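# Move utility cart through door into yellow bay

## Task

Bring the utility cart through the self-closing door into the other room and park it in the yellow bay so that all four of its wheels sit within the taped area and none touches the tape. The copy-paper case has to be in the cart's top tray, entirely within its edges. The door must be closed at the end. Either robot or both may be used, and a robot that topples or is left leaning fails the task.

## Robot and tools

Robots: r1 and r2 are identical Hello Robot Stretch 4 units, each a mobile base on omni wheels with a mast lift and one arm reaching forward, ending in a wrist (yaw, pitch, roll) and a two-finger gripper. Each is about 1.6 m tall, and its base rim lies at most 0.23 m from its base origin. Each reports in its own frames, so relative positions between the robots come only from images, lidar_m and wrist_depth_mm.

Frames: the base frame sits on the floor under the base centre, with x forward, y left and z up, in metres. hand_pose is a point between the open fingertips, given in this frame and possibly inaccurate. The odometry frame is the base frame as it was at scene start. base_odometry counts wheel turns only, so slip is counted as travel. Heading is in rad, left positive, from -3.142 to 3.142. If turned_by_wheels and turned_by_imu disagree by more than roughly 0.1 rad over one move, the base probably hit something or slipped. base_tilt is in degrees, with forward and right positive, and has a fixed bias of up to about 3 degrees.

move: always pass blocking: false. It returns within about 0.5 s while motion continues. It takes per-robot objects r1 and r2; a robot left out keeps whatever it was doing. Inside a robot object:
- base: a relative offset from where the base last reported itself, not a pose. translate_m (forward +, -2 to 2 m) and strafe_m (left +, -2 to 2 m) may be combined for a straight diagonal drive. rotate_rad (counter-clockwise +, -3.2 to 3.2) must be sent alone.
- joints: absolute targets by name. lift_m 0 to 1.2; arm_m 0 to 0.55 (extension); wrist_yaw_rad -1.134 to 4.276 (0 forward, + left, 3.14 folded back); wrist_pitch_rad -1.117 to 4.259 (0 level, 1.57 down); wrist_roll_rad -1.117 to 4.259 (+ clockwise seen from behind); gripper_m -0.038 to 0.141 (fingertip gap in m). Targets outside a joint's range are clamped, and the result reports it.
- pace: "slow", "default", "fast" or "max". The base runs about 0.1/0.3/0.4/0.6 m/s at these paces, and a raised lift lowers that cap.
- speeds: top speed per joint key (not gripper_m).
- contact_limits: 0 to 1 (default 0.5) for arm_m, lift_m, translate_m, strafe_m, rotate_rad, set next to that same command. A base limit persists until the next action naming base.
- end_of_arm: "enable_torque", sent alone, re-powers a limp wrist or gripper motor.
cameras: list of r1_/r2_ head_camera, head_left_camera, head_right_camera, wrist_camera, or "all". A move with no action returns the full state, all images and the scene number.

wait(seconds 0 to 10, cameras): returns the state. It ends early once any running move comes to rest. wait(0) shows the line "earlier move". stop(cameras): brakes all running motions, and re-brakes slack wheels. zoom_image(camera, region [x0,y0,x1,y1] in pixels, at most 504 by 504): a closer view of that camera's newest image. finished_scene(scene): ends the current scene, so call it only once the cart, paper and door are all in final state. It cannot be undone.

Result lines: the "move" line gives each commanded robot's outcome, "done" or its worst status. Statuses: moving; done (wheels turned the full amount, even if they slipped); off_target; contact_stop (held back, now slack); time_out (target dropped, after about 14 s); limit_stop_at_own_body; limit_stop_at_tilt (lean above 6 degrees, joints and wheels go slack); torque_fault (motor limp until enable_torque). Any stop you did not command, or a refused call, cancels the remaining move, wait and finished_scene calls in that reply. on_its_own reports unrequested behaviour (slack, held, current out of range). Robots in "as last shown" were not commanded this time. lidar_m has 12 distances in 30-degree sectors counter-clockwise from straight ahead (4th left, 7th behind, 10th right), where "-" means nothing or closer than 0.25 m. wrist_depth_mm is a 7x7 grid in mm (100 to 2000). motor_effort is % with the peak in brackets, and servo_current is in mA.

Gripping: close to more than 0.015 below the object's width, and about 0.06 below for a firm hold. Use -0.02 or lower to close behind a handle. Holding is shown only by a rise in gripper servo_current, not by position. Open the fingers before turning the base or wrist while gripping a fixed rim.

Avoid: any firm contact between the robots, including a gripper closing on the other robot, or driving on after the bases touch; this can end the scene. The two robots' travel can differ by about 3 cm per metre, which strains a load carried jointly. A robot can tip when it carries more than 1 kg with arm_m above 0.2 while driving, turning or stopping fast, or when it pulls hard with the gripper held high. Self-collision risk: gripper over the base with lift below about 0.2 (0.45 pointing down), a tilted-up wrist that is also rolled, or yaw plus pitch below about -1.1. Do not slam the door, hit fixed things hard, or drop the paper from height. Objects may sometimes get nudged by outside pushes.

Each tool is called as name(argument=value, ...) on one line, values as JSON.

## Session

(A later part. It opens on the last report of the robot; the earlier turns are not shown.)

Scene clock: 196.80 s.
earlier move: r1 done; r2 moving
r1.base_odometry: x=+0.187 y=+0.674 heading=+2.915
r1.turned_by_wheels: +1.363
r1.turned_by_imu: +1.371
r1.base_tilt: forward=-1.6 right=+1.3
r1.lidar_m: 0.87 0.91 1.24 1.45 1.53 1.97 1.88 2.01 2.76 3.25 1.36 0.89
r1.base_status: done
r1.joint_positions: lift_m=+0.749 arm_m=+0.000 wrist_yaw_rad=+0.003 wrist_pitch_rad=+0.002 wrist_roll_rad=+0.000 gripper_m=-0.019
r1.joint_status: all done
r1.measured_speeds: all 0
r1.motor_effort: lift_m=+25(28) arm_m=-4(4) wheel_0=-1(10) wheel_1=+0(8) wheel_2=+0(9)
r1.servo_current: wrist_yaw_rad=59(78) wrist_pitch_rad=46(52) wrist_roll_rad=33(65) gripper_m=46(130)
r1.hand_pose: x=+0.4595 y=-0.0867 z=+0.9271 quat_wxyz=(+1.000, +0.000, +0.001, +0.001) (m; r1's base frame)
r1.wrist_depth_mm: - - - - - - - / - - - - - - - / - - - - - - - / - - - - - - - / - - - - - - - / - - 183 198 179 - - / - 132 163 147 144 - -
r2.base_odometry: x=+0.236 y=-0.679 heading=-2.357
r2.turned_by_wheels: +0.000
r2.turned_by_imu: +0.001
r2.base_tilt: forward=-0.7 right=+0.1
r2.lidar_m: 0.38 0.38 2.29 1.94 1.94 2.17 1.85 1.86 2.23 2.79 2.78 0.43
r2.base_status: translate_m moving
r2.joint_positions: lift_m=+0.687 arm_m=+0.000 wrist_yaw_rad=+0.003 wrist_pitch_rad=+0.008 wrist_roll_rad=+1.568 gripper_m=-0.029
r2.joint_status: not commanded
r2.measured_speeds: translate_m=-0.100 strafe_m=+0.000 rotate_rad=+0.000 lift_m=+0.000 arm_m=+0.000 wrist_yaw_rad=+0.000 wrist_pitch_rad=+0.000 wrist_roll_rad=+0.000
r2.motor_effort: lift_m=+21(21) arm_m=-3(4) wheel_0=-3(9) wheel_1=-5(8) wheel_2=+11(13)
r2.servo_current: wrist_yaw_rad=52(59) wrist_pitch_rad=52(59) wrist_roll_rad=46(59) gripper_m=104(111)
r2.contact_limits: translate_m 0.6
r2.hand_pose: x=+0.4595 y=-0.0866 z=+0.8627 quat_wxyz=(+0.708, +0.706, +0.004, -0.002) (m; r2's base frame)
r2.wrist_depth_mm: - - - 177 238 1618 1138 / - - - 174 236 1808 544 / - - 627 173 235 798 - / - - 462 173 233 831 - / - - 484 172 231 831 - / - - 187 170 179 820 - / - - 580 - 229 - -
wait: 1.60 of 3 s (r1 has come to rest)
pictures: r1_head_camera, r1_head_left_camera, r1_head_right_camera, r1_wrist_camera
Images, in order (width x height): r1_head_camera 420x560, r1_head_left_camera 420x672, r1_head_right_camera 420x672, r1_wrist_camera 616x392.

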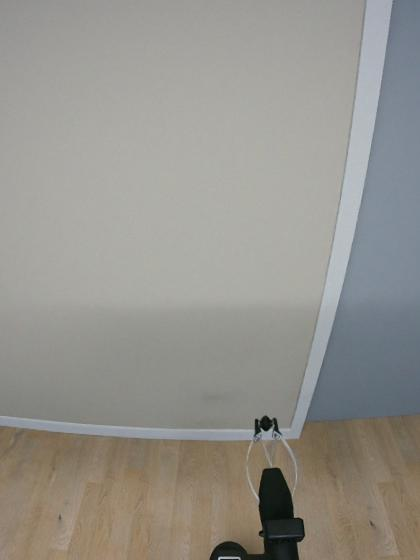

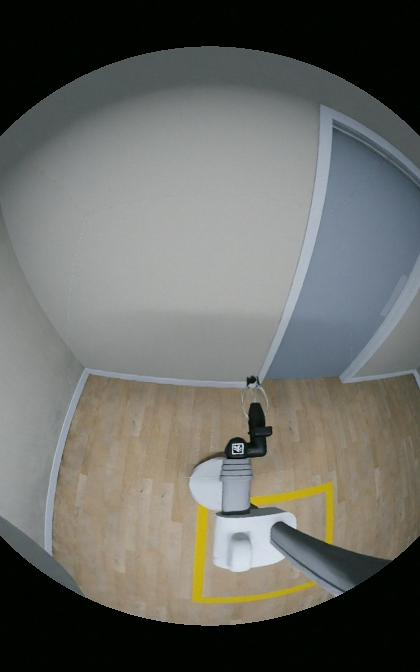

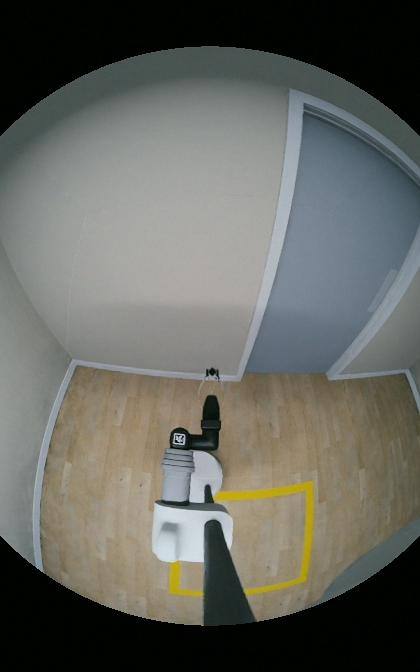

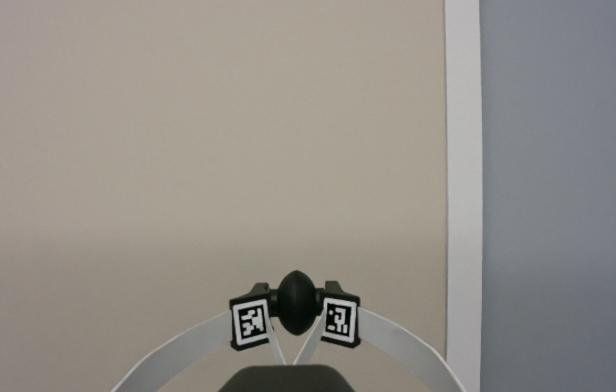

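move(blocking=false, r1={"base":{"strafe_m":-0.7}})

wait(seconds=5, cameras=["r1_head_camera","r1_wrist_camera","r1_head_left_camera","r1_head_right_camera","r2_head_camera"])

Scene clock: 203.77 s.
earlier move: r2 done
move: r1 moving
r1.base_odometry: x=+0.196 y=+0.710 heading=+2.915
r1.turned_by_wheels: +0.000
r1.turned_by_imu: -0.001
r1.base_tilt: forward=-1.6 right=+1.3
r1.lidar_m: 0.86 0.89 1.27 1.48 1.56 2.01 1.90 2.01 2.78 3.19 1.36 0.88
r1.base_status: strafe_m moving
r1.joint_positions: lift_m=+0.749 arm_m=+0.000 wrist_yaw_rad=+0.003 wrist_pitch_rad=+0.002 wrist_roll_rad=+0.000 gripper_m=-0.019
r1.joint_status: not commanded
r1.measured_speeds: translate_m=-0.001 strafe_m=-0.140 rotate_rad=+0.006 lift_m=+0.000 arm_m=+0.000 wrist_yaw_rad=+0.000 wrist_pitch_rad=+0.000 wrist_roll_rad=+0.000
r1.motor_effort: lift_m=+25(25) arm_m=-4(4) wheel_0=+9(10) wheel_1=-9(9) wheel_2=+0(1)
r1.servo_current: wrist_yaw_rad=33(65) wrist_pitch_rad=52(52) wrist_roll_rad=46(52) gripper_m=52(59)
r1.hand_pose: x=+0.4595 y=-0.0867 z=+0.9271 quat_wxyz=(+1.000, +0.000, +0.001, +0.001) (m; r1's base frame)
r1.wrist_depth_mm: - - - - 647 - - / - - - - 640 - - / - - - - 640 - - / - - - - 647 - - / - - - - 654 - - / - - 182 198 181 - - / - 133 164 147 144 - -
r2.base_odometry: x=+0.547 y=-0.369 heading=-2.357
r2.turned_by_wheels: +0.000
r2.turned_by_imu: +0.002
r2.base_tilt: forward=-0.7 right=+0.0
r2.lidar_m: 0.38 0.37 2.16 1.85 1.84 1.69 1.43 1.43 1.69 2.86 2.87 0.46
r2.base_status: done
r2.joint_positions: lift_m=+0.687 arm_m=+0.000 wrist_yaw_rad=+0.003 wrist_pitch_rad=+0.008 wrist_roll_rad=+1.568 gripper_m=-0.029
r2.joint_status: not commanded
r2.measured_speeds: all 0
r2.motor_effort: lift_m=+21(21) arm_m=-4(4) wheel_0=-2(3) wheel_1=-3(3) wheel_2=+6(7)
r2.servo_current: wrist_yaw_rad=46(59) wrist_pitch_rad=46(52) wrist_roll_rad=46(59) gripper_m=98(104)
r2.contact_limits: translate_m 0.6
r2.hand_pose: x=+0.4595 y=-0.0866 z=+0.8627 quat_wxyz=(+0.708, +0.706, +0.004, -0.002) (m; r2's base frame)
r2.wrist_depth_mm: - - - 185 250 1537 1098 / - - - 181 244 1708 521 / - - - 179 240 809 - / - - 488 234 236 842 - / - 492 480 174 233 831 - / - - 186 170 179 820 - / - - 554 - 226 - -
pictures: none

Scene clock: 206.93 s.
earlier move: r1 done
r1.base_odometry: x=+0.345 y=+1.356 heading=+2.915
r1.turned_by_wheels: +0.000
r1.turned_by_imu: -0.005
r1.base_tilt: forward=-1.6 right=+1.3
r1.lidar_m: 0.91 0.90 1.24 2.15 2.25 2.00 1.90 2.03 2.68 2.53 1.24 0.99
r1.base_status: done
r1.joint_positions: lift_m=+0.750 arm_m=+0.000 wrist_yaw_rad=+0.003 wrist_pitch_rad=+0.002 wrist_roll_rad=+0.000 gripper_m=-0.019
r1.joint_status: not commanded
r1.measured_speeds: all 0
r1.motor_effort: lift_m=+24(25) arm_m=-4(4) wheel_0=+0(12) wheel_1=+0(11) wheel_2=+0(1)
r1.servo_current: wrist_yaw_rad=39(65) wrist_pitch_rad=39(52) wrist_roll_rad=39(65) gripper_m=52(65)
r1.hand_pose: x=+0.4595 y=-0.0867 z=+0.9272 quat_wxyz=(+1.000, +0.000, +0.001, +0.001) (m; r1's base frame)
r1.wrist_depth_mm: 661 - - - - - 732 / 647 - - - - - 732 / 668 - - - - - 732 / 661 - - - - - 723 / 668 715 - - - - - / 661 732 183 197 170 - - / 647 140 163 147 144 - -
r2.base_odometry: x=+0.547 y=-0.369 heading=-2.357
r2.turned_by_wheels: +0.000
r2.turned_by_imu: +0.000
r2.base_tilt: forward=-0.7 right=+0.1
r2.lidar_m: 0.38 0.38 2.18 1.84 1.86 1.67 1.45 1.44 1.71 2.88 2.91 0.42
r2.base_status: done
r2.joint_positions: lift_m=+0.687 arm_m=+0.000 wrist_yaw_rad=+0.003 wrist_pitch_rad=+0.008 wrist_roll_rad=+1.568 gripper_m=-0.029
r2.joint_status: not commanded
r2.measured_speeds: all 0
r2.motor_effort: lift_m=+21(21) arm_m=-4(4) wheel_0=-2(3) wheel_1=-3(4) wheel_2=+6(7)
r2.servo_current: wrist_yaw_rad=52(65) wrist_pitch_rad=59(59) wrist_roll_rad=52(65) gripper_m=104(111)
r2.contact_limits: translate_m 0.6
r2.hand_pose: x=+0.4595 y=-0.0866 z=+0.8627 quat_wxyz=(+0.708, +0.706, +0.004, -0.002) (m; r2's base frame)
r2.wrist_depth_mm: - - - 185 250 1499 1078 / - - - 181 245 1661 521 / - - - 179 240 798 - / - - 488 234 236 831 - / - 492 477 173 232 831 - / - - 186 169 178 820 - / - - 554 - 227 - -
wait: 3.17 of 5 s (r1 has come to rest)
pictures: r1_head_camera, r1_head_left_camera, r1_head_right_camera, r1_wrist_camera, r2_head_camera
Images, in order (width x height): r1_head_camera 420x560, r1_head_left_camera 420x672, r1_head_right_camera 420x672, r1_wrist_camera 616x392, r2_head_camera 420x560.

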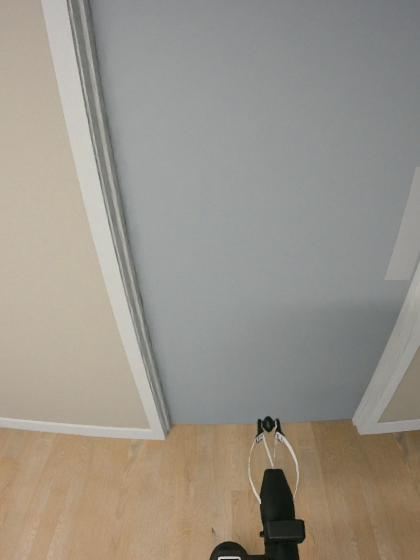

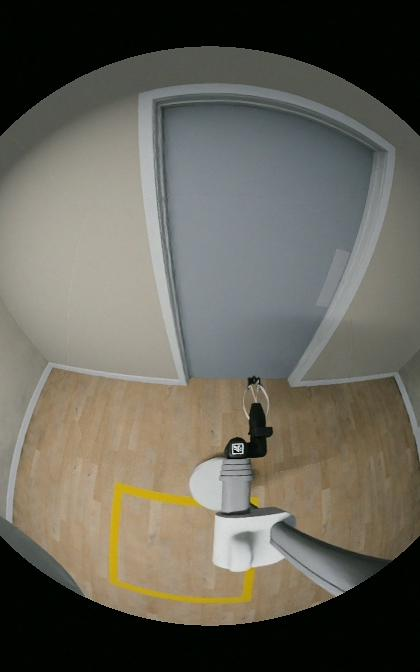

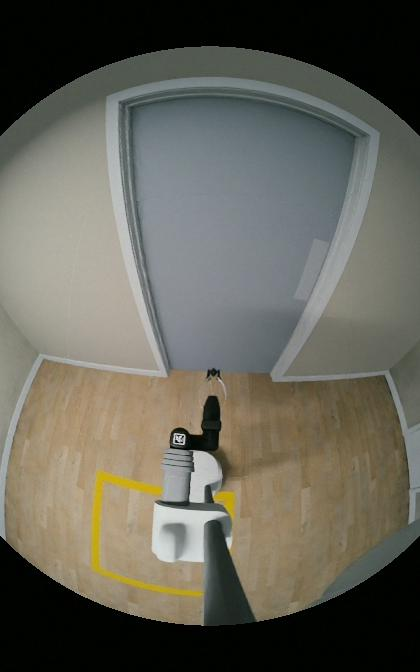

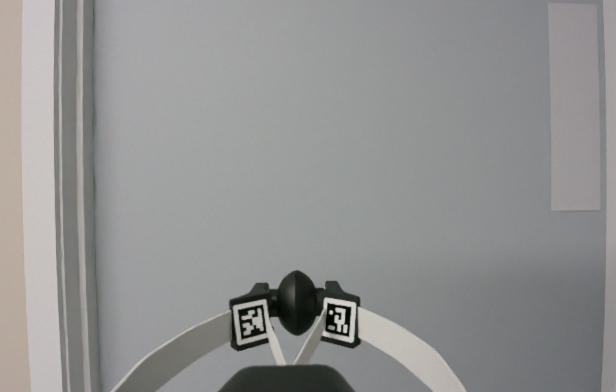

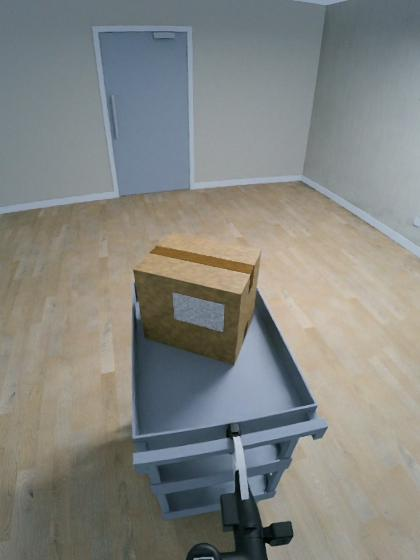

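move(blocking=false, r1={"base":{"strafe_m":-0.35},"joints":{"arm_m":0.3}})

wait(seconds=3)

move(blocking=false, r1={"base":{"rotate_rad":0.26}})

wait(seconds=2, cameras=["r1_head_camera","r1_wrist_camera","r1_head_right_camera"])

Scene clock: 230.23 s.
move: r1 moving
r1.base_odometry: x=+0.353 y=+1.392 heading=+2.915
r1.turned_by_wheels: +0.000
r1.turned_by_imu: +0.000
r1.base_tilt: forward=-1.6 right=+1.3
r1.lidar_m: 0.94 0.92 1.25 2.20 2.28 1.98 1.90 2.00 2.60 2.50 1.24 0.98
r1.base_status: strafe_m moving
r1.joint_positions: lift_m=+0.750 arm_m=+0.051 wrist_yaw_rad=+0.003 wrist_pitch_rad=+0.002 wrist_roll_rad=+0.000 gripper_m=-0.019
r1.joint_status: arm_m moving
r1.measured_speeds: translate_m=+0.000 strafe_m=-0.141 rotate_rad=-0.001 lift_m=+0.000 arm_m=+0.195 wrist_yaw_rad=+0.000 wrist_pitch_rad=+0.000 wrist_roll_rad=+0.000
r1.motor_effort: lift_m=+24(24) arm_m=+5(8) wheel_0=+8(11) wheel_1=-9(11) wheel_2=+0(1)
r1.servo_current: wrist_yaw_rad=46(65) wrist_pitch_rad=39(46) wrist_roll_rad=59(65) gripper_m=52(59)
r1.hand_pose: x=+0.5101 y=-0.0867 z=+0.9272 quat_wxyz=(+1.000, +0.000, +0.001, +0.001) (m; r1's base frame)
r1.wrist_depth_mm: 640 - - - - - 699 / 640 - - - - - 691 / 654 - - - - - 707 / 654 - - - - - 699 / 668 - - - - - - / 661 - 183 198 170 - - / 668 133 163 147 144 - -
r2: as last shown
r2.lidar_m: 0.37 0.39 2.14 1.84 1.86 1.66 1.42 1.44 1.69 2.88 2.89 0.43
r2.servo_current: wrist_yaw_rad=52(52) wrist_pitch_rad=52(52) wrist_roll_rad=52(59) gripper_m=104(104)
r2.contact_limits: translate_m 0.6
r2.wrist_depth_mm: - - - 185 250 1576 1098 / - - - 182 244 1618 517 / - - - 179 240 798 - / - - 484 235 236 842 - / - 492 477 174 232 831 - / - - 186 170 179 820 - / - - 554 - 226 - -
pictures: none

Scene clock: 232.23 s.
earlier move: r1 done
r1.base_odometry: x=+0.424 y=+1.698 heading=+2.915
r1.turned_by_wheels: +0.000
r1.turned_by_imu: -0.002
r1.base_tilt: forward=-1.6 right=+1.3
r1.lidar_m: 0.94 0.99 1.24 2.49 2.63 1.99 1.90 2.02 2.26 2.18 1.26 0.93
r1.base_status: done
r1.joint_positions: lift_m=+0.750 arm_m=+0.300 wrist_yaw_rad=+0.003 wrist_pitch_rad=+0.002 wrist_roll_rad=+0.000 gripper_m=-0.019
r1.joint_status: all done
r1.measured_speeds: all 0
r1.motor_effort: lift_m=+24(24) arm_m=+5(9) wheel_0=-1(11) wheel_1=-1(11) wheel_2=+0(2)
r1.servo_current: wrist_yaw_rad=59(65) wrist_pitch_rad=52(52) wrist_roll_rad=46(65) gripper_m=52(59)
r1.hand_pose: x=+0.7594 y=-0.0867 z=+0.9272 quat_wxyz=(+1.000, +0.000, +0.001, +0.001) (m; r1's base frame)
r1.wrist_depth_mm: 430 430 427 427 427 427 392 / 430 433 430 430 427 424 392 / 430 433 433 427 427 430 394 / 430 433 430 430 430 430 394 / 436 433 433 433 430 430 394 / 436 439 433 198 433 430 399 / 439 436 180 436 162 433 399
r2.base_odometry: x=+0.547 y=-0.369 heading=-2.357
r2.turned_by_wheels: +0.000
r2.turned_by_imu: +0.000
r2.base_tilt: forward=-0.7 right=+0.1
r2.lidar_m: 0.38 0.36 2.14 1.85 1.84 1.66 1.44 1.45 1.71 2.88 2.88 0.42
r2.base_status: not commanded
r2.joint_positions: lift_m=+0.687 arm_m=+0.000 wrist_yaw_rad=+0.003 wrist_pitch_rad=+0.008 wrist_roll_rad=+1.568 gripper_m=-0.029
r2.joint_status: not commanded
r2.measured_speeds: all 0
r2.motor_effort: lift_m=+21(21) arm_m=-4(4) wheel_0=-2(3) wheel_1=-3(4) wheel_2=+6(7)
r2.servo_current: wrist_yaw_rad=39(65) wrist_pitch_rad=52(59) wrist_roll_rad=46(59) gripper_m=104(111)
r2.contact_limits: translate_m 0.6
r2.hand_pose: x=+0.4595 y=-0.0866 z=+0.8627 quat_wxyz=(+0.708, +0.706, +0.004, -0.002) (m; r2's base frame)
r2.wrist_depth_mm: - - - 185 250 1537 1098 / - - - 182 244 1661 517 / - - - 179 240 809 - / - - 484 234 236 820 - / - 492 477 174 233 831 - / - - 186 170 179 809 - / - - 554 - 226 - -
wait: 2.00 of 3 s (r1 has come to rest)
pictures: none

Scene clock: 232.73 s.
move: r1 moving
r1.base_odometry: x=+0.424 y=+1.698 heading=+3.127
r1.turned_by_wheels: +0.212
r1.turned_by_imu: +0.213
r1.base_tilt: forward=-1.6 right=+1.3
r1.lidar_m: 0.91 1.08 1.63 2.52 2.29 1.93 1.90 2.21 2.19 1.98 1.03 0.92
r1.base_status: rotate_rad moving
r1.joint_positions: lift_m=+0.750 arm_m=+0.300 wrist_yaw_rad=+0.002 wrist_pitch_rad=+0.002 wrist_roll_rad=+0.000 gripper_m=-0.019
r1.joint_status: not commanded
r1.measured_speeds: translate_m=+0.000 strafe_m=-0.001 rotate_rad=+0.471 lift_m=+0.000 arm_m=+0.001 wrist_yaw_rad=+0.000 wrist_pitch_rad=+0.000 wrist_roll_rad=+0.000
r1.motor_effort: lift_m=+24(24) arm_m=+4(5) wheel_0=-4(8) wheel_1=-2(9) wheel_2=-1(8)
r1.servo_current: wrist_yaw_rad=46(65) wrist_pitch_rad=39(52) wrist_roll_rad=39(59) gripper_m=52(52)
r1.hand_pose: x=+0.7594 y=-0.0868 z=+0.9272 quat_wxyz=(+1.000, +0.000, +0.001, +0.001) (m; r1's base frame)
r1.wrist_depth_mm: 492 473 449 427 413 392 379 / 496 473 455 427 410 394 379 / 496 473 455 433 415 397 382 / 500 477 452 433 413 399 379 / 500 477 452 433 413 397 384 / 504 480 452 198 407 399 384 / 508 480 180 427 171 394 382
r2: as last shown
r2.lidar_m: 0.38 0.36 2.16 1.81 1.80 1.66 1.42 1.44 1.72 2.88 2.88 0.44
r2.motor_effort: lift_m=+21(21) arm_m=-4(4) wheel_0=-2(3) wheel_1=-3(3) wheel_2=+6(7)
r2.servo_current: wrist_yaw_rad=46(59) wrist_pitch_rad=52(52) wrist_roll_rad=59(59) gripper_m=98(104)
r2.contact_limits: translate_m 0.6
r2.wrist_depth_mm: - - - 185 249 1537 1078 / - - - 182 244 1618 517 / - - - 179 240 809 - / - - 484 235 236 831 - / - 492 477 174 233 809 - / - - 186 169 178 820 - / - - 554 - 226 - -
pictures: none

Scene clock: 233.27 s.
earlier move: r1 done
r1.base_odometry: x=+0.424 y=+1.698 heading=-3.109
r1.turned_by_wheels: +0.047
r1.turned_by_imu: +0.048
r1.base_tilt: forward=-1.6 right=+1.2
r1.lidar_m: 0.93 1.07 1.76 2.52 2.24 1.91 1.90 2.25 2.18 1.79 1.01 0.93
r1.base_status: done
r1.joint_positions: lift_m=+0.750 arm_m=+0.300 wrist_yaw_rad=+0.002 wrist_pitch_rad=+0.002 wrist_roll_rad=+0.000 gripper_m=-0.019
r1.joint_status: not commanded
r1.measured_speeds: all 0
r1.motor_effort: lift_m=+24(24) arm_m=+4(5) wheel_0=+0(8) wheel_1=-1(9) wheel_2=-1(8)
r1.servo_current: wrist_yaw_rad=52(65) wrist_pitch_rad=46(52) wrist_roll_rad=46(59) gripper_m=46(59)
r1.hand_pose: x=+0.7594 y=-0.0868 z=+0.9272 quat_wxyz=(+1.000, +0.000, +0.001, +0.001) (m; r1's base frame)
r1.wrist_depth_mm: 535 496 466 442 410 389 373 / 539 500 462 442 413 392 373 / 539 504 469 439 415 389 375 / 539 504 469 439 415 394 373 / 544 504 473 442 413 394 375 / 549 508 466 198 410 394 375 / 549 508 180 433 170 389 379
r2.base_odometry: x=+0.547 y=-0.369 heading=-2.357
r2.turned_by_wheels: +0.000
r2.turned_by_imu: +0.000
r2.base_tilt: forward=-0.7 right=+0.1
r2.lidar_m: 0.37 0.39 2.16 1.82 1.81 1.67 1.45 1.41 1.71 2.89 2.87 0.43
r2.base_status: not commanded
r2.joint_positions: lift_m=+0.687 arm_m=+0.000 wrist_yaw_rad=+0.003 wrist_pitch_rad=+0.008 wrist_roll_rad=+1.568 gripper_m=-0.029
r2.joint_status: not commanded
r2.measured_speeds: all 0
r2.motor_effort: lift_m=+21(21) arm_m=-3(4) wheel_0=-2(3) wheel_1=-3(3) wheel_2=+6(7)
r2.servo_current: wrist_yaw_rad=46(59) wrist_pitch_rad=52(52) wrist_roll_rad=46(59) gripper_m=98(104)
r2.contact_limits: translate_m 0.6
r2.hand_pose: x=+0.4595 y=-0.0866 z=+0.8627 quat_wxyz=(+0.708, +0.706, +0.004, -0.002) (m; r2's base frame)
r2.wrist_depth_mm: - - - 185 249 1537 1118 / - - - 182 244 1618 512 / - - - 179 241 809 - / - - 488 235 236 842 - / - 496 480 173 232 831 - / - - 187 169 179 809 - / - - 549 - 225 - -
wait: 0.53 of 2 s (r1 has come to rest)
pictures: r1_head_camera, r1_head_right_camera, r1_wrist_camera
Images, in order (width x height): r1_head_camera 420x560, r1_head_right_camera 420x672, r1_wrist_camera 616x392.

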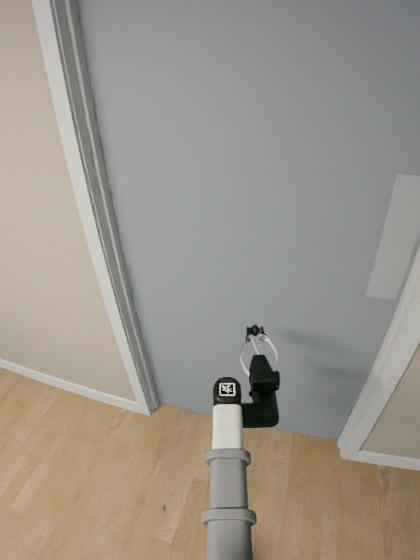

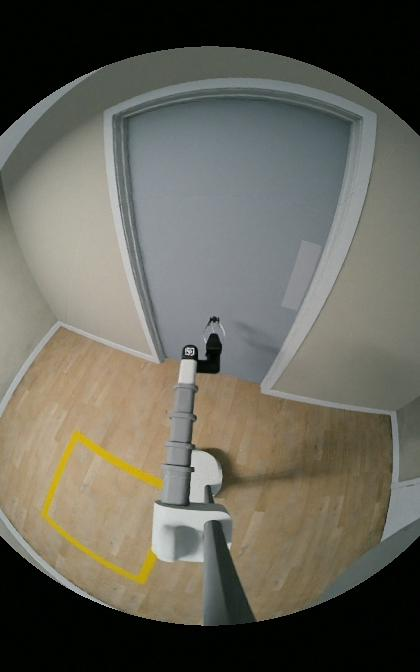

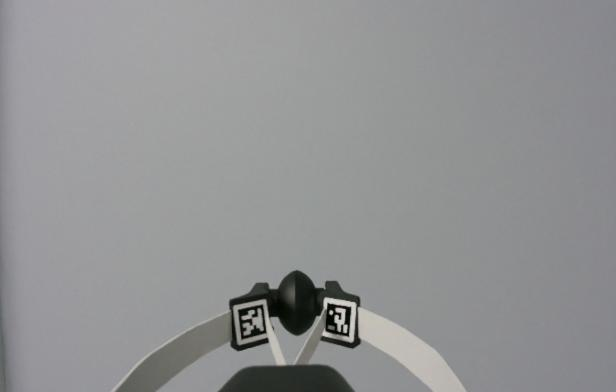

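move(blocking=false, r1={"base":{"translate_m":0.7,"strafe_m":-0.187},"pace":"slow","contact_limits":{"translate_m":0.6,"strafe_m":0.6}})

wait(seconds=4.5, cameras=["r1_head_camera"])

wait(seconds=4, cameras=["r1_head_camera","r1_head_right_camera","r1_wrist_camera","r2_head_camera"])

r1: "contact_limits": translate_m and strafe_m are given together and make one move, which takes one limit: state it under one of them only
Scene clock: 238.43 s.
r1.base_odometry: x=+0.424 y=+1.698 heading=-3.109
r1.turned_by_wheels: +0.000
r1.turned_by_imu: +0.000
r1.base_tilt: forward=-1.6 right=+1.3
r1.lidar_m: 0.94 1.07 1.75 2.51 2.24 1.91 1.91 2.22 2.20 1.79 1.04 0.93
r1.base_status: done
r1.joint_positions: lift_m=+0.750 arm_m=+0.300 wrist_yaw_rad=+0.002 wrist_pitch_rad=+0.002 wrist_roll_rad=+0.000 gripper_m=-0.019
r1.joint_status: not commanded
r1.measured_speeds: all 0
r1.motor_effort: lift_m=+24(24) arm_m=+4(5) wheel_0=-1(8) wheel_1=-1(9) wheel_2=-1(8)
r1.servo_current: wrist_yaw_rad=59(65) wrist_pitch_rad=33(52) wrist_roll_rad=46(59) gripper_m=52(59)
r1.hand_pose: x=+0.7594 y=-0.0868 z=+0.9272 quat_wxyz=(+1.000, +0.000, +0.001, +0.001) (m; r1's base frame)
r1.wrist_depth_mm: 535 492 466 436 410 387 373 / 539 496 469 436 413 387 373 / 535 504 466 442 413 392 373 / 544 504 466 439 413 392 375 / 539 500 473 442 418 392 377 / 544 508 466 198 407 392 375 / 544 508 180 433 170 387 377
r2.base_odometry: x=+0.547 y=-0.369 heading=-2.357
r2.turned_by_wheels: +0.000
r2.turned_by_imu: +0.000
r2.base_tilt: forward=-0.6 right=+0.0
r2.lidar_m: 0.35 0.37 2.14 1.84 1.85 1.67 1.45 1.44 1.73 2.87 2.87 0.44
r2.base_status: not commanded
r2.joint_positions: lift_m=+0.687 arm_m=+0.000 wrist_yaw_rad=+0.003 wrist_pitch_rad=+0.008 wrist_roll_rad=+1.568 gripper_m=-0.029
r2.joint_status: not commanded
r2.measured_speeds: all 0
r2.motor_effort: lift_m=+21(21) arm_m=-3(4) wheel_0=-2(3) wheel_1=-3(3) wheel_2=+6(7)
r2.servo_current: wrist_yaw_rad=46(59) wrist_pitch_rad=52(52) wrist_roll_rad=46(59) gripper_m=104(104)
r2.contact_limits: translate_m 0.6
r2.hand_pose: x=+0.4595 y=-0.0866 z=+0.8627 quat_wxyz=(+0.708, +0.706, +0.004, -0.002) (m; r2's base frame)
r2.wrist_depth_mm: - - - 185 249 1537 1078 / - - - 182 246 1618 521 / - - - 179 239 809 - / - - 488 234 236 831 - / - 492 477 173 234 820 - / - - 186 170 179 809 - / - - 554 - 226 - -
pictures: none

not run: a call was refused earlier in this reply.

not run: a call was refused earlier in this reply.

move(blocking=false, r1={"base":{"translate_m":0.7,"strafe_m":-0.187},"pace":"slow","contact_limits":{"translate_m":0.6}})

wait(seconds=4.5, cameras=["r1_head_camera"])

wait(seconds=4, cameras=["r1_head_camera","r1_head_right_camera","r1_wrist_camera","r2_head_camera"])

Scene clock: 244.57 s.
move: r1 moving
r1.base_odometry: x=+0.411 y=+1.700 heading=-3.109
r1.turned_by_wheels: +0.000
r1.turned_by_imu: +0.000
r1.base_tilt: forward=-1.6 right=+1.3
r1.lidar_m: 0.93 1.07 1.76 2.51 2.25 1.91 1.93 2.27 2.18 1.76 1.02 0.91
r1.base_status: translate_m moving; strafe_m moving
r1.joint_positions: lift_m=+0.750 arm_m=+0.300 wrist_yaw_rad=+0.002 wrist_pitch_rad=+0.002 wrist_roll_rad=+0.000 gripper_m=-0.019
r1.joint_status: not commanded
r1.measured_speeds: translate_m=+0.048 strafe_m=-0.013 rotate_rad=+0.000 lift_m=+0.000 arm_m=+0.000 wrist_yaw_rad=+0.000 wrist_pitch_rad=+0.000 wrist_roll_rad=+0.000
r1.motor_effort: lift_m=+24(24) arm_m=+4(5) wheel_0=+5(7) wheel_1=+3(4) wheel_2=-6(7)
r1.servo_current: wrist_yaw_rad=59(59) wrist_pitch_rad=33(46) wrist_roll_rad=52(65) gripper_m=52(59)
r1.contact_limits: translate_m 0.6
r1.hand_pose: x=+0.7594 y=-0.0868 z=+0.9272 quat_wxyz=(+1.000, +0.000, +0.001, +0.001) (m; r1's base frame)
r1.wrist_depth_mm: 525 488 455 424 399 379 362 / 525 488 445 424 399 382 366 / 525 488 452 430 402 379 362 / 530 488 455 427 404 382 364 / 525 488 459 430 407 379 366 / 535 492 459 198 399 384 368 / 539 492 180 418 170 377 368
r2.base_odometry: x=+0.547 y=-0.369 heading=-2.357
r2.turned_by_wheels: +0.000
r2.turned_by_imu: +0.000
r2.base_tilt: forward=-0.7 right=+0.1
r2.lidar_m: 0.38 0.37 2.15 1.83 1.84 1.67 1.43 1.45 1.72 2.88 2.87 0.43
r2.base_status: not commanded
r2.joint_positions: lift_m=+0.687 arm_m=+0.000 wrist_yaw_rad=+0.003 wrist_pitch_rad=+0.008 wrist_roll_rad=+1.568 gripper_m=-0.029
r2.joint_status: not commanded
r2.measured_speeds: all 0
r2.motor_effort: lift_m=+21(21) arm_m=-3(4) wheel_0=-2(2) wheel_1=-3(4) wheel_2=+6(7)
r2.servo_current: wrist_yaw_rad=52(52) wrist_pitch_rad=46(59) wrist_roll_rad=39(52) gripper_m=104(104)
r2.contact_limits: translate_m 0.6
r2.hand_pose: x=+0.4595 y=-0.0866 z=+0.8627 quat_wxyz=(+0.708, +0.706, +0.004, -0.002) (m; r2's base frame)
r2.wrist_depth_mm: - - - 185 249 1537 1078 / - - - 182 244 1661 517 / - - - 179 241 798 - / - - 484 234 236 831 - / - 488 480 174 233 831 - / - - 186 170 178 820 - / - - 554 - 225 - -
pictures: none

Scene clock: 249.07 s.
earlier move: r1 moving
r1.base_odometry: x=-0.016 y=+1.799 heading=-3.107
r1.turned_by_wheels: +0.002
r1.turned_by_imu: +0.418
r1.base_tilt: forward=-1.7 right=+1.3
r1.lidar_m: 0.68 0.93 2.37 2.61 2.25 2.23 2.43 2.37 1.41 0.71 0.63 0.59
r1.base_status: translate_m moving; strafe_m moving
r1.joint_positions: lift_m=+0.750 arm_m=+0.300 wrist_yaw_rad=+0.001 wrist_pitch_rad=+0.002 wrist_roll_rad=+0.000 gripper_m=-0.020
r1.joint_status: not commanded
r1.measured_speeds: translate_m=+0.102 strafe_m=-0.058 rotate_rad=-0.045 lift_m=+0.000 arm_m=+0.000 wrist_yaw_rad=+0.014 wrist_pitch_rad=+0.000 wrist_roll_rad=+0.000
r1.motor_effort: lift_m=+22(24) arm_m=+7(12) wheel_0=+23(28) wheel_1=+4(18) wheel_2=-7(26)
r1.servo_current: wrist_yaw_rad=33(111) wrist_pitch_rad=39(59) wrist_roll_rad=39(72) gripper_m=46(59)
r1.contact_limits: translate_m 0.6
r1.hand_pose: x=+0.7591 y=-0.0873 z=+0.9274 quat_wxyz=(+1.000, +0.000, +0.001, +0.000) (m; r1's base frame)
r1.wrist_depth_mm: 246 272 271 221 187 164 - / 246 272 274 224 187 162 - / 246 273 277 229 188 165 147 / 247 273 276 226 190 163 151 / 248 273 279 221 191 167 151 / 246 274 202 197 187 165 - / 250 151 283 211 152 161 -
r2.base_odometry: x=+0.547 y=-0.369 heading=-2.357
r2.turned_by_wheels: +0.000
r2.turned_by_imu: +0.001
r2.base_tilt: forward=-0.7 right=+0.1
r2.lidar_m: 0.38 0.38 2.17 1.82 1.84 1.70 1.45 1.44 1.68 2.88 2.87 0.42
r2.base_status: not commanded
r2.joint_positions: lift_m=+0.687 arm_m=+0.000 wrist_yaw_rad=+0.003 wrist_pitch_rad=+0.008 wrist_roll_rad=+1.568 gripper_m=-0.029
r2.joint_status: not commanded
r2.measured_speeds: all 0
r2.motor_effort: lift_m=+21(21) arm_m=-3(4) wheel_0=-2(3) wheel_1=-3(4) wheel_2=+6(7)
r2.servo_current: wrist_yaw_rad=39(65) wrist_pitch_rad=52(59) wrist_roll_rad=39(65) gripper_m=91(111)
r2.contact_limits: translate_m 0.6
r2.hand_pose: x=+0.4595 y=-0.0866 z=+0.8627 quat_wxyz=(+0.708, +0.706, +0.004, -0.002) (m; r2's base frame)
r2.wrist_depth_mm: - - - 185 249 1499 1078 / - - - 181 244 1661 521 / - - - 179 240 798 - / - - 488 235 236 842 - / - 488 477 174 232 820 - / - - 186 169 179 809 - / - - 554 - 226 - -
wait: 4.50 s; no rest
pictures: r1_head_camera
Images, in order (width x height): r1_head_camera 420x560.

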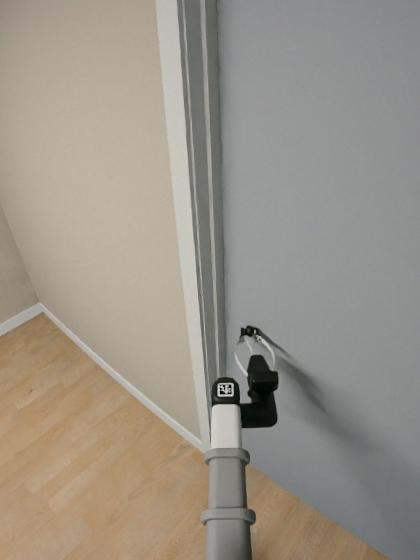

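Scene clock: 250.10 s.
earlier move: r1 contact_stop
r1.base_odometry: x=-0.047 y=+1.813 heading=-3.027
r1.turned_by_wheels: +0.080
r1.turned_by_imu: +0.122
r1.base_tilt: forward=-1.6 right=+1.3
r1.lidar_m: 0.69 1.08 2.36 2.59 2.26 2.25 2.65 2.35 1.10 0.69 0.60 0.60
r1.base_status: translate_m contact_stop (by the wheels' count: +0.467 of +0.700); strafe_m contact_stop (by the wheels' count: -0.131 of -0.187)
r1.joint_positions: lift_m=+0.750 arm_m=+0.300 wrist_yaw_rad=+0.002 wrist_pitch_rad=+0.002 wrist_roll_rad=+0.000 gripper_m=-0.020
r1.joint_status: not commanded
r1.measured_speeds: all 0
r1.on_its_own: the wheels are slack since a contact_stop
r1.motor_effort: lift_m=+22(24) arm_m=+4(12) wheel_0=+0(31) wheel_1=+0(20) wheel_2=+0(26)
r1.servo_current: wrist_yaw_rad=52(111) wrist_pitch_rad=46(59) wrist_roll_rad=52(72) gripper_m=39(59)
r1.contact_limits: translate_m 0.6
r1.hand_pose: x=+0.7594 y=-0.0868 z=+0.9274 quat_wxyz=(+1.000, +0.000, +0.001, +0.001) (m; r1's base frame)
r1.wrist_depth_mm: - 219 242 250 210 177 - / - 221 243 253 207 178 - / - 220 243 254 208 176 158 / - 224 242 255 210 177 - / - 224 242 250 211 181 159 / - 224 224 200 202 178 160 / - 140 228 184 178 171 -
r2.base_odometry: x=+0.547 y=-0.369 heading=-2.357
r2.turned_by_wheels: +0.000
r2.turned_by_imu: +0.000
r2.base_tilt: forward=-0.7 right=+0.1
r2.lidar_m: 0.36 0.36 2.15 1.84 1.86 1.67 1.44 1.44 1.72 2.87 2.89 0.43
r2.base_status: not commanded
r2.joint_positions: lift_m=+0.687 arm_m=+0.000 wrist_yaw_rad=+0.003 wrist_pitch_rad=+0.008 wrist_roll_rad=+1.568 gripper_m=-0.029
r2.joint_status: not commanded
r2.measured_speeds: all 0
r2.motor_effort: lift_m=+21(21) arm_m=-3(4) wheel_0=-2(3) wheel_1=-3(4) wheel_2=+6(7)
r2.servo_current: wrist_yaw_rad=65(65) wrist_pitch_rad=46(59) wrist_roll_rad=46(65) gripper_m=104(111)
r2.contact_limits: translate_m 0.6
r2.hand_pose: x=+0.4595 y=-0.0866 z=+0.8627 quat_wxyz=(+0.708, +0.706, +0.004, -0.002) (m; r2's base frame)
r2.wrist_depth_mm: - - - 184 250 1499 1098 / - - - 181 244 1708 512 / - - - 179 241 798 - / - - 484 235 237 831 - / - 488 473 173 232 820 - / - - 186 170 179 809 - / - - 549 - 226 - -
wait: 1.03 of 4 s (r1 has come to rest)
pictures: r1_head_camera, r1_head_right_camera, r1_wrist_camera, r2_head_camera
Images, in order (width x height): r1_head_camera 420x560, r1_head_right_camera 420x672, r1_wrist_camera 616x392, r2_head_camera 420x560.

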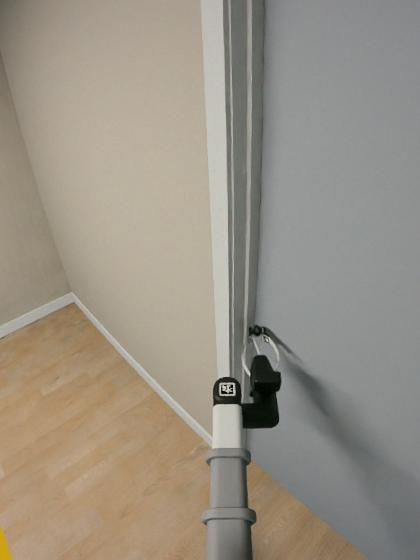

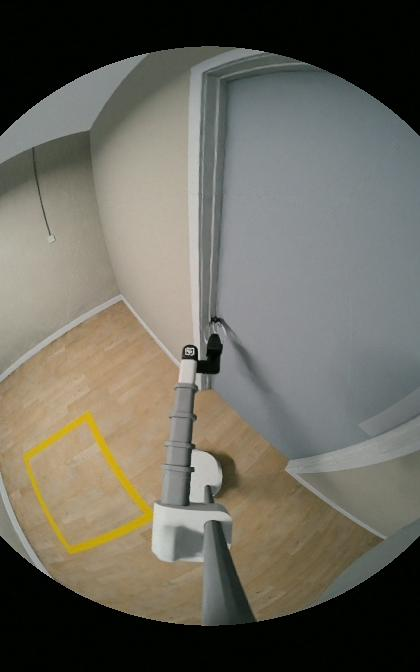

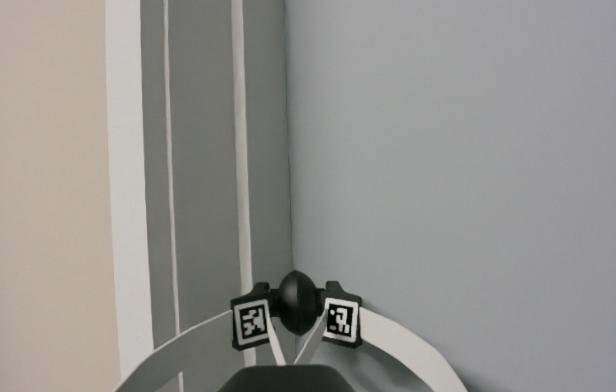

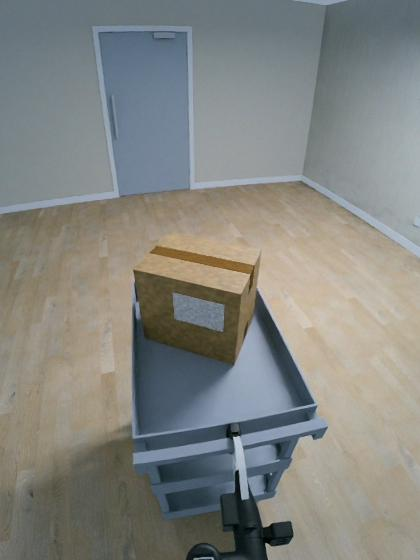

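move(blocking=false, r1={"base":{"translate_m":-0.35},"pace":"slow"})

wait(seconds=5)

move(blocking=false, r1={"base":{"rotate_rad":-0.8}})

wait(seconds=3, cameras=["r1_head_camera","r1_head_right_camera","r1_wrist_camera"])

Scene clock: 260.83 s.
move: r1 moving
r1.base_odometry: x=-0.035 y=+1.814 heading=-3.028
r1.turned_by_wheels: +0.000
r1.turned_by_imu: -0.001
r1.base_tilt: forward=-1.6 right=+1.3
r1.lidar_m: 0.72 1.13 2.37 2.57 2.24 2.23 2.62 2.35 1.10 0.71 0.59 0.61
r1.base_status: translate_m moving
r1.joint_positions: lift_m=+0.750 arm_m=+0.300 wrist_yaw_rad=+0.002 wrist_pitch_rad=+0.002 wrist_roll_rad=+0.000 gripper_m=-0.020
r1.joint_status: not commanded
r1.measured_speeds: translate_m=-0.049 strafe_m=+0.000 rotate_rad=-0.001 lift_m=+0.000 arm_m=+0.000 wrist_yaw_rad=+0.000 wrist_pitch_rad=+0.000 wrist_roll_rad=+0.000
r1.motor_effort: lift_m=+22(22) arm_m=+4(4) wheel_0=-6(8) wheel_1=-5(6) wheel_2=+5(6)
r1.servo_current: wrist_yaw_rad=46(78) wrist_pitch_rad=46(46) wrist_roll_rad=52(59) gripper_m=39(52)
r1.hand_pose: x=+0.7594 y=-0.0868 z=+0.9274 quat_wxyz=(+1.000, +0.000, +0.001, +0.001) (m; r1's base frame)
r1.wrist_depth_mm: - 232 252 262 213 184 163 / - 232 252 263 215 181 163 / - 232 251 264 216 183 163 / - 233 251 266 217 183 165 / - 236 251 265 220 185 165 / - 238 234 200 208 185 166 / - 139 236 183 178 182 167
r2: as last shown
r2.lidar_m: 0.37 0.38 2.15 1.83 1.83 1.69 1.42 1.45 1.72 2.89 2.89 0.45
r2.motor_effort: lift_m=+21(21) arm_m=-4(4) wheel_0=-2(2) wheel_1=-4(4) wheel_2=+6(7)
r2.servo_current: wrist_yaw_rad=46(52) wrist_pitch_rad=52(59) wrist_roll_rad=52(65) gripper_m=104(104)
r2.contact_limits: translate_m 0.6
r2.wrist_depth_mm: - - - 185 249 1537 1098 / - - - 181 245 1618 517 / - - - 179 240 809 - / - - 488 235 236 831 - / - 492 477 174 233 809 - / - - 186 170 178 798 - / - - 554 - 227 - -
pictures: none

Scene clock: 265.10 s.
earlier move: r1 done
r1.base_odometry: x=+0.300 y=+1.852 heading=-3.028
r1.turned_by_wheels: +0.000
r1.turned_by_imu: +0.000
r1.base_tilt: forward=-1.6 right=+1.3
r1.lidar_m: 0.99 1.57 2.59 2.34 2.01 2.00 2.37 2.09 1.52 0.87 0.80 0.84
r1.base_status: done
r1.joint_positions: lift_m=+0.750 arm_m=+0.300 wrist_yaw_rad=+0.002 wrist_pitch_rad=+0.002 wrist_roll_rad=+0.000 gripper_m=-0.020
r1.joint_status: not commanded
r1.measured_speeds: all 0
r1.motor_effort: lift_m=+22(22) arm_m=+4(4) wheel_0=-2(8) wheel_1=-2(6) wheel_2=+1(7)
r1.servo_current: wrist_yaw_rad=52(78) wrist_pitch_rad=39(52) wrist_roll_rad=72(72) gripper_m=39(52)
r1.hand_pose: x=+0.7594 y=-0.0868 z=+0.9274 quat_wxyz=(+1.000, +0.000, +0.001, +0.001) (m; r1's base frame)
r1.wrist_depth_mm: - - 591 597 484 407 362 / - - 585 591 480 410 359 / - - 580 585 488 410 362 / - - 574 585 492 415 364 / - - 574 585 488 418 366 / - - 185 200 455 418 375 / - 132 163 168 163 399 373
r2.base_odometry: x=+0.547 y=-0.369 heading=-2.357
r2.turned_by_wheels: +0.000
r2.turned_by_imu: +0.001
r2.base_tilt: forward=-0.7 right=+0.0
r2.lidar_m: 0.37 0.38 2.16 1.82 1.87 1.68 1.45 1.45 1.72 2.88 2.88 0.44
r2.base_status: not commanded
r2.joint_positions: lift_m=+0.687 arm_m=+0.000 wrist_yaw_rad=+0.003 wrist_pitch_rad=+0.008 wrist_roll_rad=+1.568 gripper_m=-0.029
r2.joint_status: not commanded
r2.measured_speeds: all 0
r2.motor_effort: lift_m=+21(21) arm_m=-4(4) wheel_0=-2(3) wheel_1=-3(4) wheel_2=+6(7)
r2.servo_current: wrist_yaw_rad=52(59) wrist_pitch_rad=52(59) wrist_roll_rad=46(65) gripper_m=111(111)
r2.contact_limits: translate_m 0.6
r2.hand_pose: x=+0.4595 y=-0.0866 z=+0.8627 quat_wxyz=(+0.708, +0.706, +0.004, -0.002) (m; r2's base frame)
r2.wrist_depth_mm: - - - 185 248 1537 1078 / - - - 181 244 1661 521 / - - - 179 240 809 - / - - 488 235 236 842 - / - 488 477 173 232 820 - / - - 186 170 178 820 - / - - 549 - 225 - -
wait: 4.27 of 5 s (r1 has come to rest)
pictures: none

Scene clock: 265.60 s.
move: r1 moving
r1.base_odometry: x=+0.300 y=+1.852 heading=+3.004
r1.turned_by_wheels: -0.252
r1.turned_by_imu: -0.252
r1.base_tilt: forward=-1.5 right=+1.3
r1.lidar_m: 0.88 1.11 2.62 2.73 2.07 2.01 2.10 2.19 2.09 1.05 0.80 0.83
r1.base_status: rotate_rad moving
r1.joint_positions: lift_m=+0.750 arm_m=+0.300 wrist_yaw_rad=+0.002 wrist_pitch_rad=+0.002 wrist_roll_rad=+0.000 gripper_m=-0.020
r1.joint_status: not commanded
r1.measured_speeds: translate_m=-0.003 strafe_m=+0.000 rotate_rad=-0.972 lift_m=+0.000 arm_m=+0.000 wrist_yaw_rad=+0.000 wrist_pitch_rad=+0.000 wrist_roll_rad=+0.000
r1.motor_effort: lift_m=+22(22) arm_m=+4(4) wheel_0=+8(9) wheel_1=+8(8) wheel_2=+8(8)
r1.servo_current: wrist_yaw_rad=46(65) wrist_pitch_rad=39(52) wrist_roll_rad=65(65) gripper_m=39(46)
r1.hand_pose: x=+0.7595 y=-0.0868 z=+0.9274 quat_wxyz=(+1.000, +0.000, +0.001, +0.001) (m; r1's base frame)
r1.wrist_depth_mm: - 580 517 439 384 336 307 / - 585 517 439 387 340 310 / - 574 521 449 389 342 307 / - 585 521 449 389 340 314 / - 585 530 449 392 347 315 / - 580 208 200 375 343 315 / - 564 180 184 171 334 317
r2: as last shown
r2.turned_by_imu: +0.000
r2.lidar_m: 0.36 0.36 2.18 1.84 1.85 1.68 1.44 1.45 1.71 2.89 2.86 0.43
r2.motor_effort: lift_m=+21(21) arm_m=-4(4) wheel_0=-2(2) wheel_1=-3(3) wheel_2=+6(7)
r2.servo_current: wrist_yaw_rad=52(59) wrist_pitch_rad=52(59) wrist_roll_rad=46(52) gripper_m=98(104)
r2.contact_limits: translate_m 0.6
r2.wrist_depth_mm: - - - 185 250 1499 1060 / - - - 182 245 1618 517 / - - - 179 240 798 - / - - 488 235 236 842 - / - 488 477 174 234 820 - / - - 186 169 179 809 - / - - 554 - 226 - -
pictures: none

Scene clock: 266.67 s.
earlier move: r1 done
r1.base_odometry: x=+0.300 y=+1.852 heading=+2.456
r1.turned_by_wheels: -0.548
r1.turned_by_imu: -0.552
r1.base_tilt: forward=-1.6 right=+1.3
r1.lidar_m: 0.84 0.89 1.07 2.60 2.71 2.09 2.00 2.12 2.18 2.09 1.12 0.79
r1.base_status: done
r1.joint_positions: lift_m=+0.750 arm_m=+0.300 wrist_yaw_rad=+0.002 wrist_pitch_rad=+0.002 wrist_roll_rad=+0.000 gripper_m=-0.020
r1.joint_status: not commanded
r1.measured_speeds: all 0
r1.motor_effort: lift_m=+22(22) arm_m=+4(4) wheel_0=+1(9) wheel_1=-1(9) wheel_2=+1(9)
r1.servo_current: wrist_yaw_rad=52(65) wrist_pitch_rad=46(52) wrist_roll_rad=52(65) gripper_m=39(46)
r1.hand_pose: x=+0.7594 y=-0.0869 z=+0.9274 quat_wxyz=(+1.000, +0.000, +0.001, +0.001) (m; r1's base frame)
r1.wrist_depth_mm: 329 329 334 330 338 303 - / 329 329 332 336 336 303 - / 329 330 334 336 336 304 - / 329 332 334 338 336 306 - / 330 332 334 338 338 307 - / 332 334 336 200 342 309 - / 332 330 183 184 172 281 -
r2.base_odometry: x=+0.547 y=-0.369 heading=-2.357
r2.turned_by_wheels: +0.000
r2.turned_by_imu: +0.000
r2.base_tilt: forward=-0.7 right=+0.0
r2.lidar_m: 0.37 0.37 2.14 1.84 1.86 1.66 1.46 1.46 1.67 2.87 2.88 0.43
r2.base_status: not commanded
r2.joint_positions: lift_m=+0.687 arm_m=+0.000 wrist_yaw_rad=+0.003 wrist_pitch_rad=+0.008 wrist_roll_rad=+1.568 gripper_m=-0.029
r2.joint_status: not commanded
r2.measured_speeds: all 0
r2.motor_effort: lift_m=+21(21) arm_m=-3(4) wheel_0=-2(3) wheel_1=-3(4) wheel_2=+6(7)
r2.servo_current: wrist_yaw_rad=46(59) wrist_pitch_rad=59(59) wrist_roll_rad=46(65) gripper_m=98(111)
r2.contact_limits: translate_m 0.6
r2.hand_pose: x=+0.4595 y=-0.0866 z=+0.8627 quat_wxyz=(+0.708, +0.706, +0.004, -0.002) (m; r2's base frame)
r2.wrist_depth_mm: - - - 185 250 1499 1098 / - - - 182 244 1618 517 / - - - 179 240 809 - / - - 488 234 236 842 - / - 484 477 174 232 820 - / - - 186 170 178 820 - / - - 554 - 226 - -
wait: 1.07 of 3 s (r1 has come to rest)
pictures: r1_head_camera, r1_head_right_camera, r1_wrist_camera
Images, in order (width x height): r1_head_camera 420x560, r1_head_right_camera 420x672, r1_wrist_camera 616x392.

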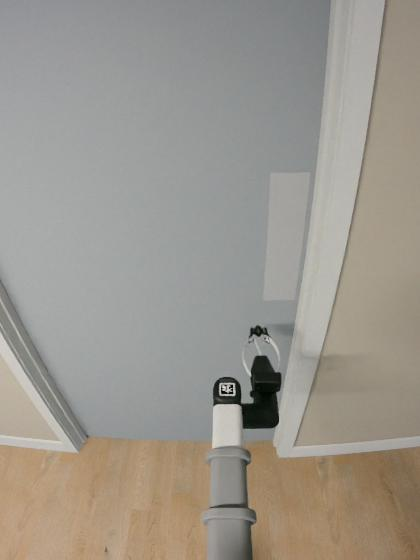

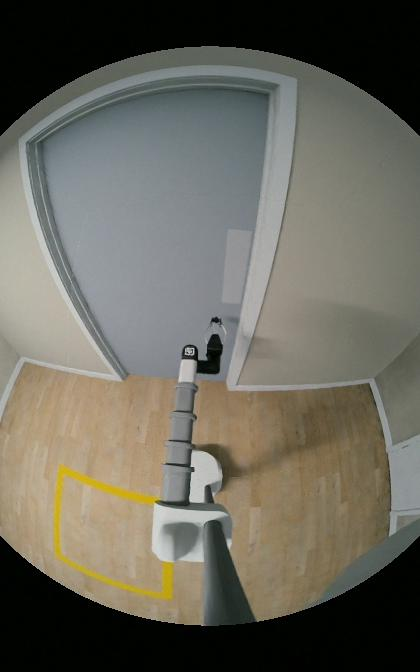

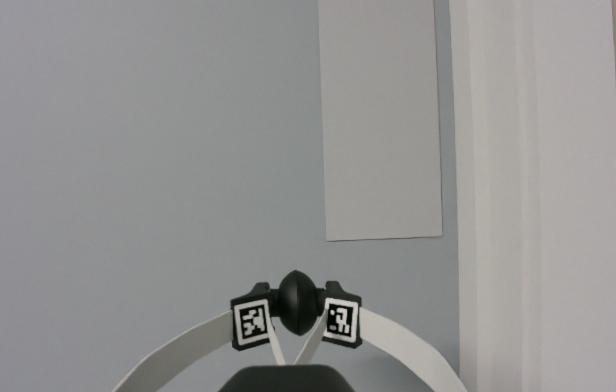

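move(blocking=false, r1={"base":{"translate_m":0.55,"strafe_m":0.1},"pace":"slow","contact_limits":{"translate_m":0.8}})

wait(seconds=6.5, cameras=["r1_head_camera","r1_head_right_camera","r1_wrist_camera","r2_head_camera"])

Scene clock: 272.93 s.
move: r1 moving
r1.base_odometry: x=+0.289 y=+1.858 heading=+2.456
r1.turned_by_wheels: +0.001
r1.turned_by_imu: +0.000
r1.base_tilt: forward=-1.6 right=+1.3
r1.lidar_m: 0.80 0.85 1.07 2.59 2.72 2.10 2.02 2.13 2.16 2.10 1.10 0.78
r1.base_status: translate_m moving; strafe_m moving
r1.joint_positions: lift_m=+0.750 arm_m=+0.300 wrist_yaw_rad=+0.002 wrist_pitch_rad=+0.002 wrist_roll_rad=+0.000 gripper_m=-0.020
r1.joint_status: not commanded
r1.measured_speeds: translate_m=+0.049 strafe_m=+0.010 rotate_rad=+0.002 lift_m=+0.000 arm_m=+0.000 wrist_yaw_rad=+0.000 wrist_pitch_rad=+0.000 wrist_roll_rad=+0.000
r1.motor_effort: lift_m=+22(22) arm_m=+4(4) wheel_0=+4(5) wheel_1=+7(7) wheel_2=-5(6)
r1.servo_current: wrist_yaw_rad=52(72) wrist_pitch_rad=39(46) wrist_roll_rad=46(65) gripper_m=46(46)
r1.contact_limits: translate_m 0.8
r1.hand_pose: x=+0.7594 y=-0.0869 z=+0.9274 quat_wxyz=(+1.000, +0.000, +0.001, +0.001) (m; r1's base frame)
r1.wrist_depth_mm: 317 319 322 324 325 303 - / 317 322 324 325 325 293 241 / 317 324 322 325 325 294 243 / 319 320 324 327 327 297 - / 320 324 322 325 327 298 252 / 320 322 322 199 329 301 - / 324 324 183 184 172 285 -
r2: as last shown
r2.base_tilt: forward=-0.7 right=+0.1
r2.lidar_m: 0.37 0.38 2.14 1.83 1.87 1.68 1.45 1.44 1.71 2.89 2.88 0.44
r2.motor_effort: lift_m=+21(21) arm_m=-4(4) wheel_0=-2(3) wheel_1=-3(4) wheel_2=+6(6)
r2.servo_current: wrist_yaw_rad=46(59) wrist_pitch_rad=46(59) wrist_roll_rad=52(59) gripper_m=104(111)
r2.contact_limits: translate_m 0.6
r2.wrist_depth_mm: - - - 185 249 1537 1098 / - - - 182 244 1661 517 / - - - 178 241 788 - / - - 484 234 236 842 - / - 492 477 174 233 831 - / - - 187 169 178 809 - / - - 554 - 226 - -
pictures: none

Scene clock: 279.30 s.
earlier move: r1 done
r1.base_odometry: x=-0.188 y=+2.124 heading=+2.455
r1.turned_by_wheels: -0.002
r1.turned_by_imu: -0.001
r1.base_tilt: forward=-1.6 right=+1.3
r1.lidar_m: 0.62 0.57 0.59 0.92 2.61 2.64 2.56 2.67 2.30 0.99 0.37 0.47
r1.base_status: done
r1.joint_positions: lift_m=+0.750 arm_m=+0.299 wrist_yaw_rad=-0.014 wrist_pitch_rad=+0.002 wrist_roll_rad=+0.000 gripper_m=-0.020
r1.joint_status: not commanded
r1.measured_speeds: all 0
r1.motor_effort: lift_m=+22(22) arm_m=+10(10) wheel_0=+0(9) wheel_1=+3(11) wheel_2=-16(24)
r1.servo_current: wrist_yaw_rad=72(111) wrist_pitch_rad=39(52) wrist_roll_rad=46(78) gripper_m=39(52)
r1.contact_limits: translate_m 0.8
r1.hand_pose: x=+0.7576 y=-0.0913 z=+0.9274 quat_wxyz=(+1.000, +0.000, +0.001, -0.007) (m; r1's base frame)
r1.wrist_depth_mm: 166 184 209 240 281 - - / 164 183 208 240 281 - - / 164 185 209 239 281 - - / 165 184 209 239 278 - - / 164 185 209 240 283 - - / 166 183 197 199 274 - - / 169 178 201 182 180 128 -
r2.base_odometry: x=+0.547 y=-0.369 heading=-2.357
r2.turned_by_wheels: +0.000
r2.turned_by_imu: +0.001
r2.base_tilt: forward=-0.6 right=+0.1
r2.lidar_m: 0.38 0.37 2.17 1.84 1.87 1.70 1.43 1.44 1.72 2.88 2.88 0.44
r2.base_status: not commanded
r2.joint_positions: lift_m=+0.687 arm_m=+0.000 wrist_yaw_rad=+0.003 wrist_pitch_rad=+0.008 wrist_roll_rad=+1.568 gripper_m=-0.029
r2.joint_status: not commanded
r2.measured_speeds: all 0
r2.motor_effort: lift_m=+21(21) arm_m=-3(4) wheel_0=-2(3) wheel_1=-3(4) wheel_2=+6(7)
r2.servo_current: wrist_yaw_rad=52(65) wrist_pitch_rad=46(59) wrist_roll_rad=59(65) gripper_m=98(111)
r2.contact_limits: translate_m 0.6
r2.hand_pose: x=+0.4595 y=-0.0866 z=+0.8627 quat_wxyz=(+0.708, +0.706, +0.004, -0.002) (m; r2's base frame)
r2.wrist_depth_mm: - - - 185 249 1499 1078 / - - - 181 244 1661 512 / - - - 179 239 809 - / - - 488 235 236 842 - / - 492 477 174 232 842 - / - - 186 170 179 820 - / - - 554 - 227 - -
wait: 6.37 of 6.5 s (r1 has come to rest)
pictures: r1_head_camera, r1_head_right_camera, r1_wrist_camera, r2_head_camera
Images, in order (width x height): r1_head_camera 420x560, r1_head_right_camera 420x672, r1_wrist_camera 616x392, r2_head_camera 420x560.

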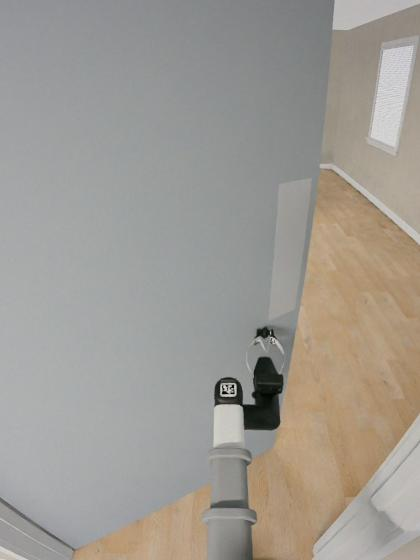

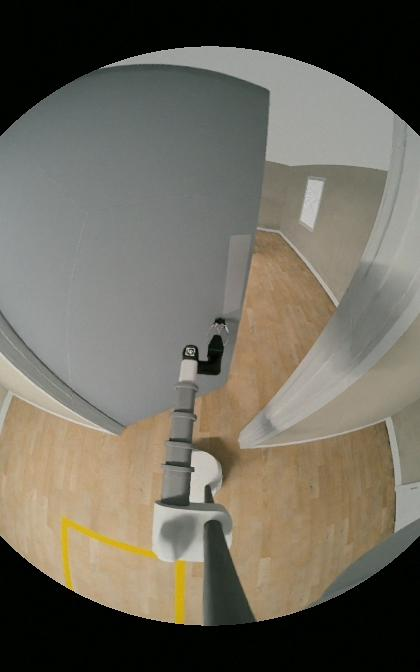

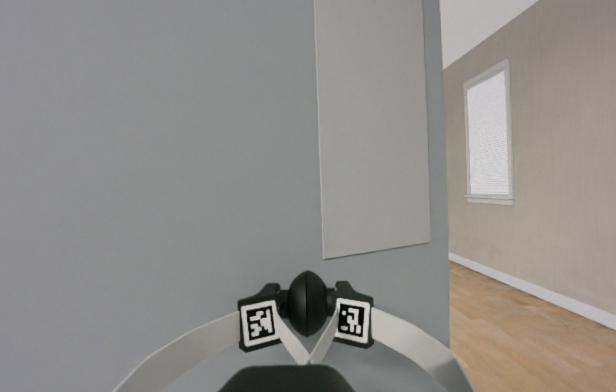

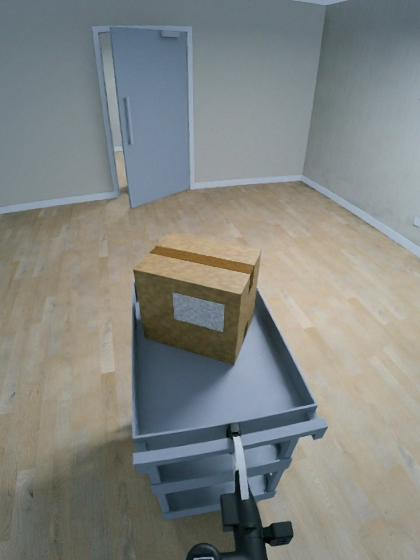

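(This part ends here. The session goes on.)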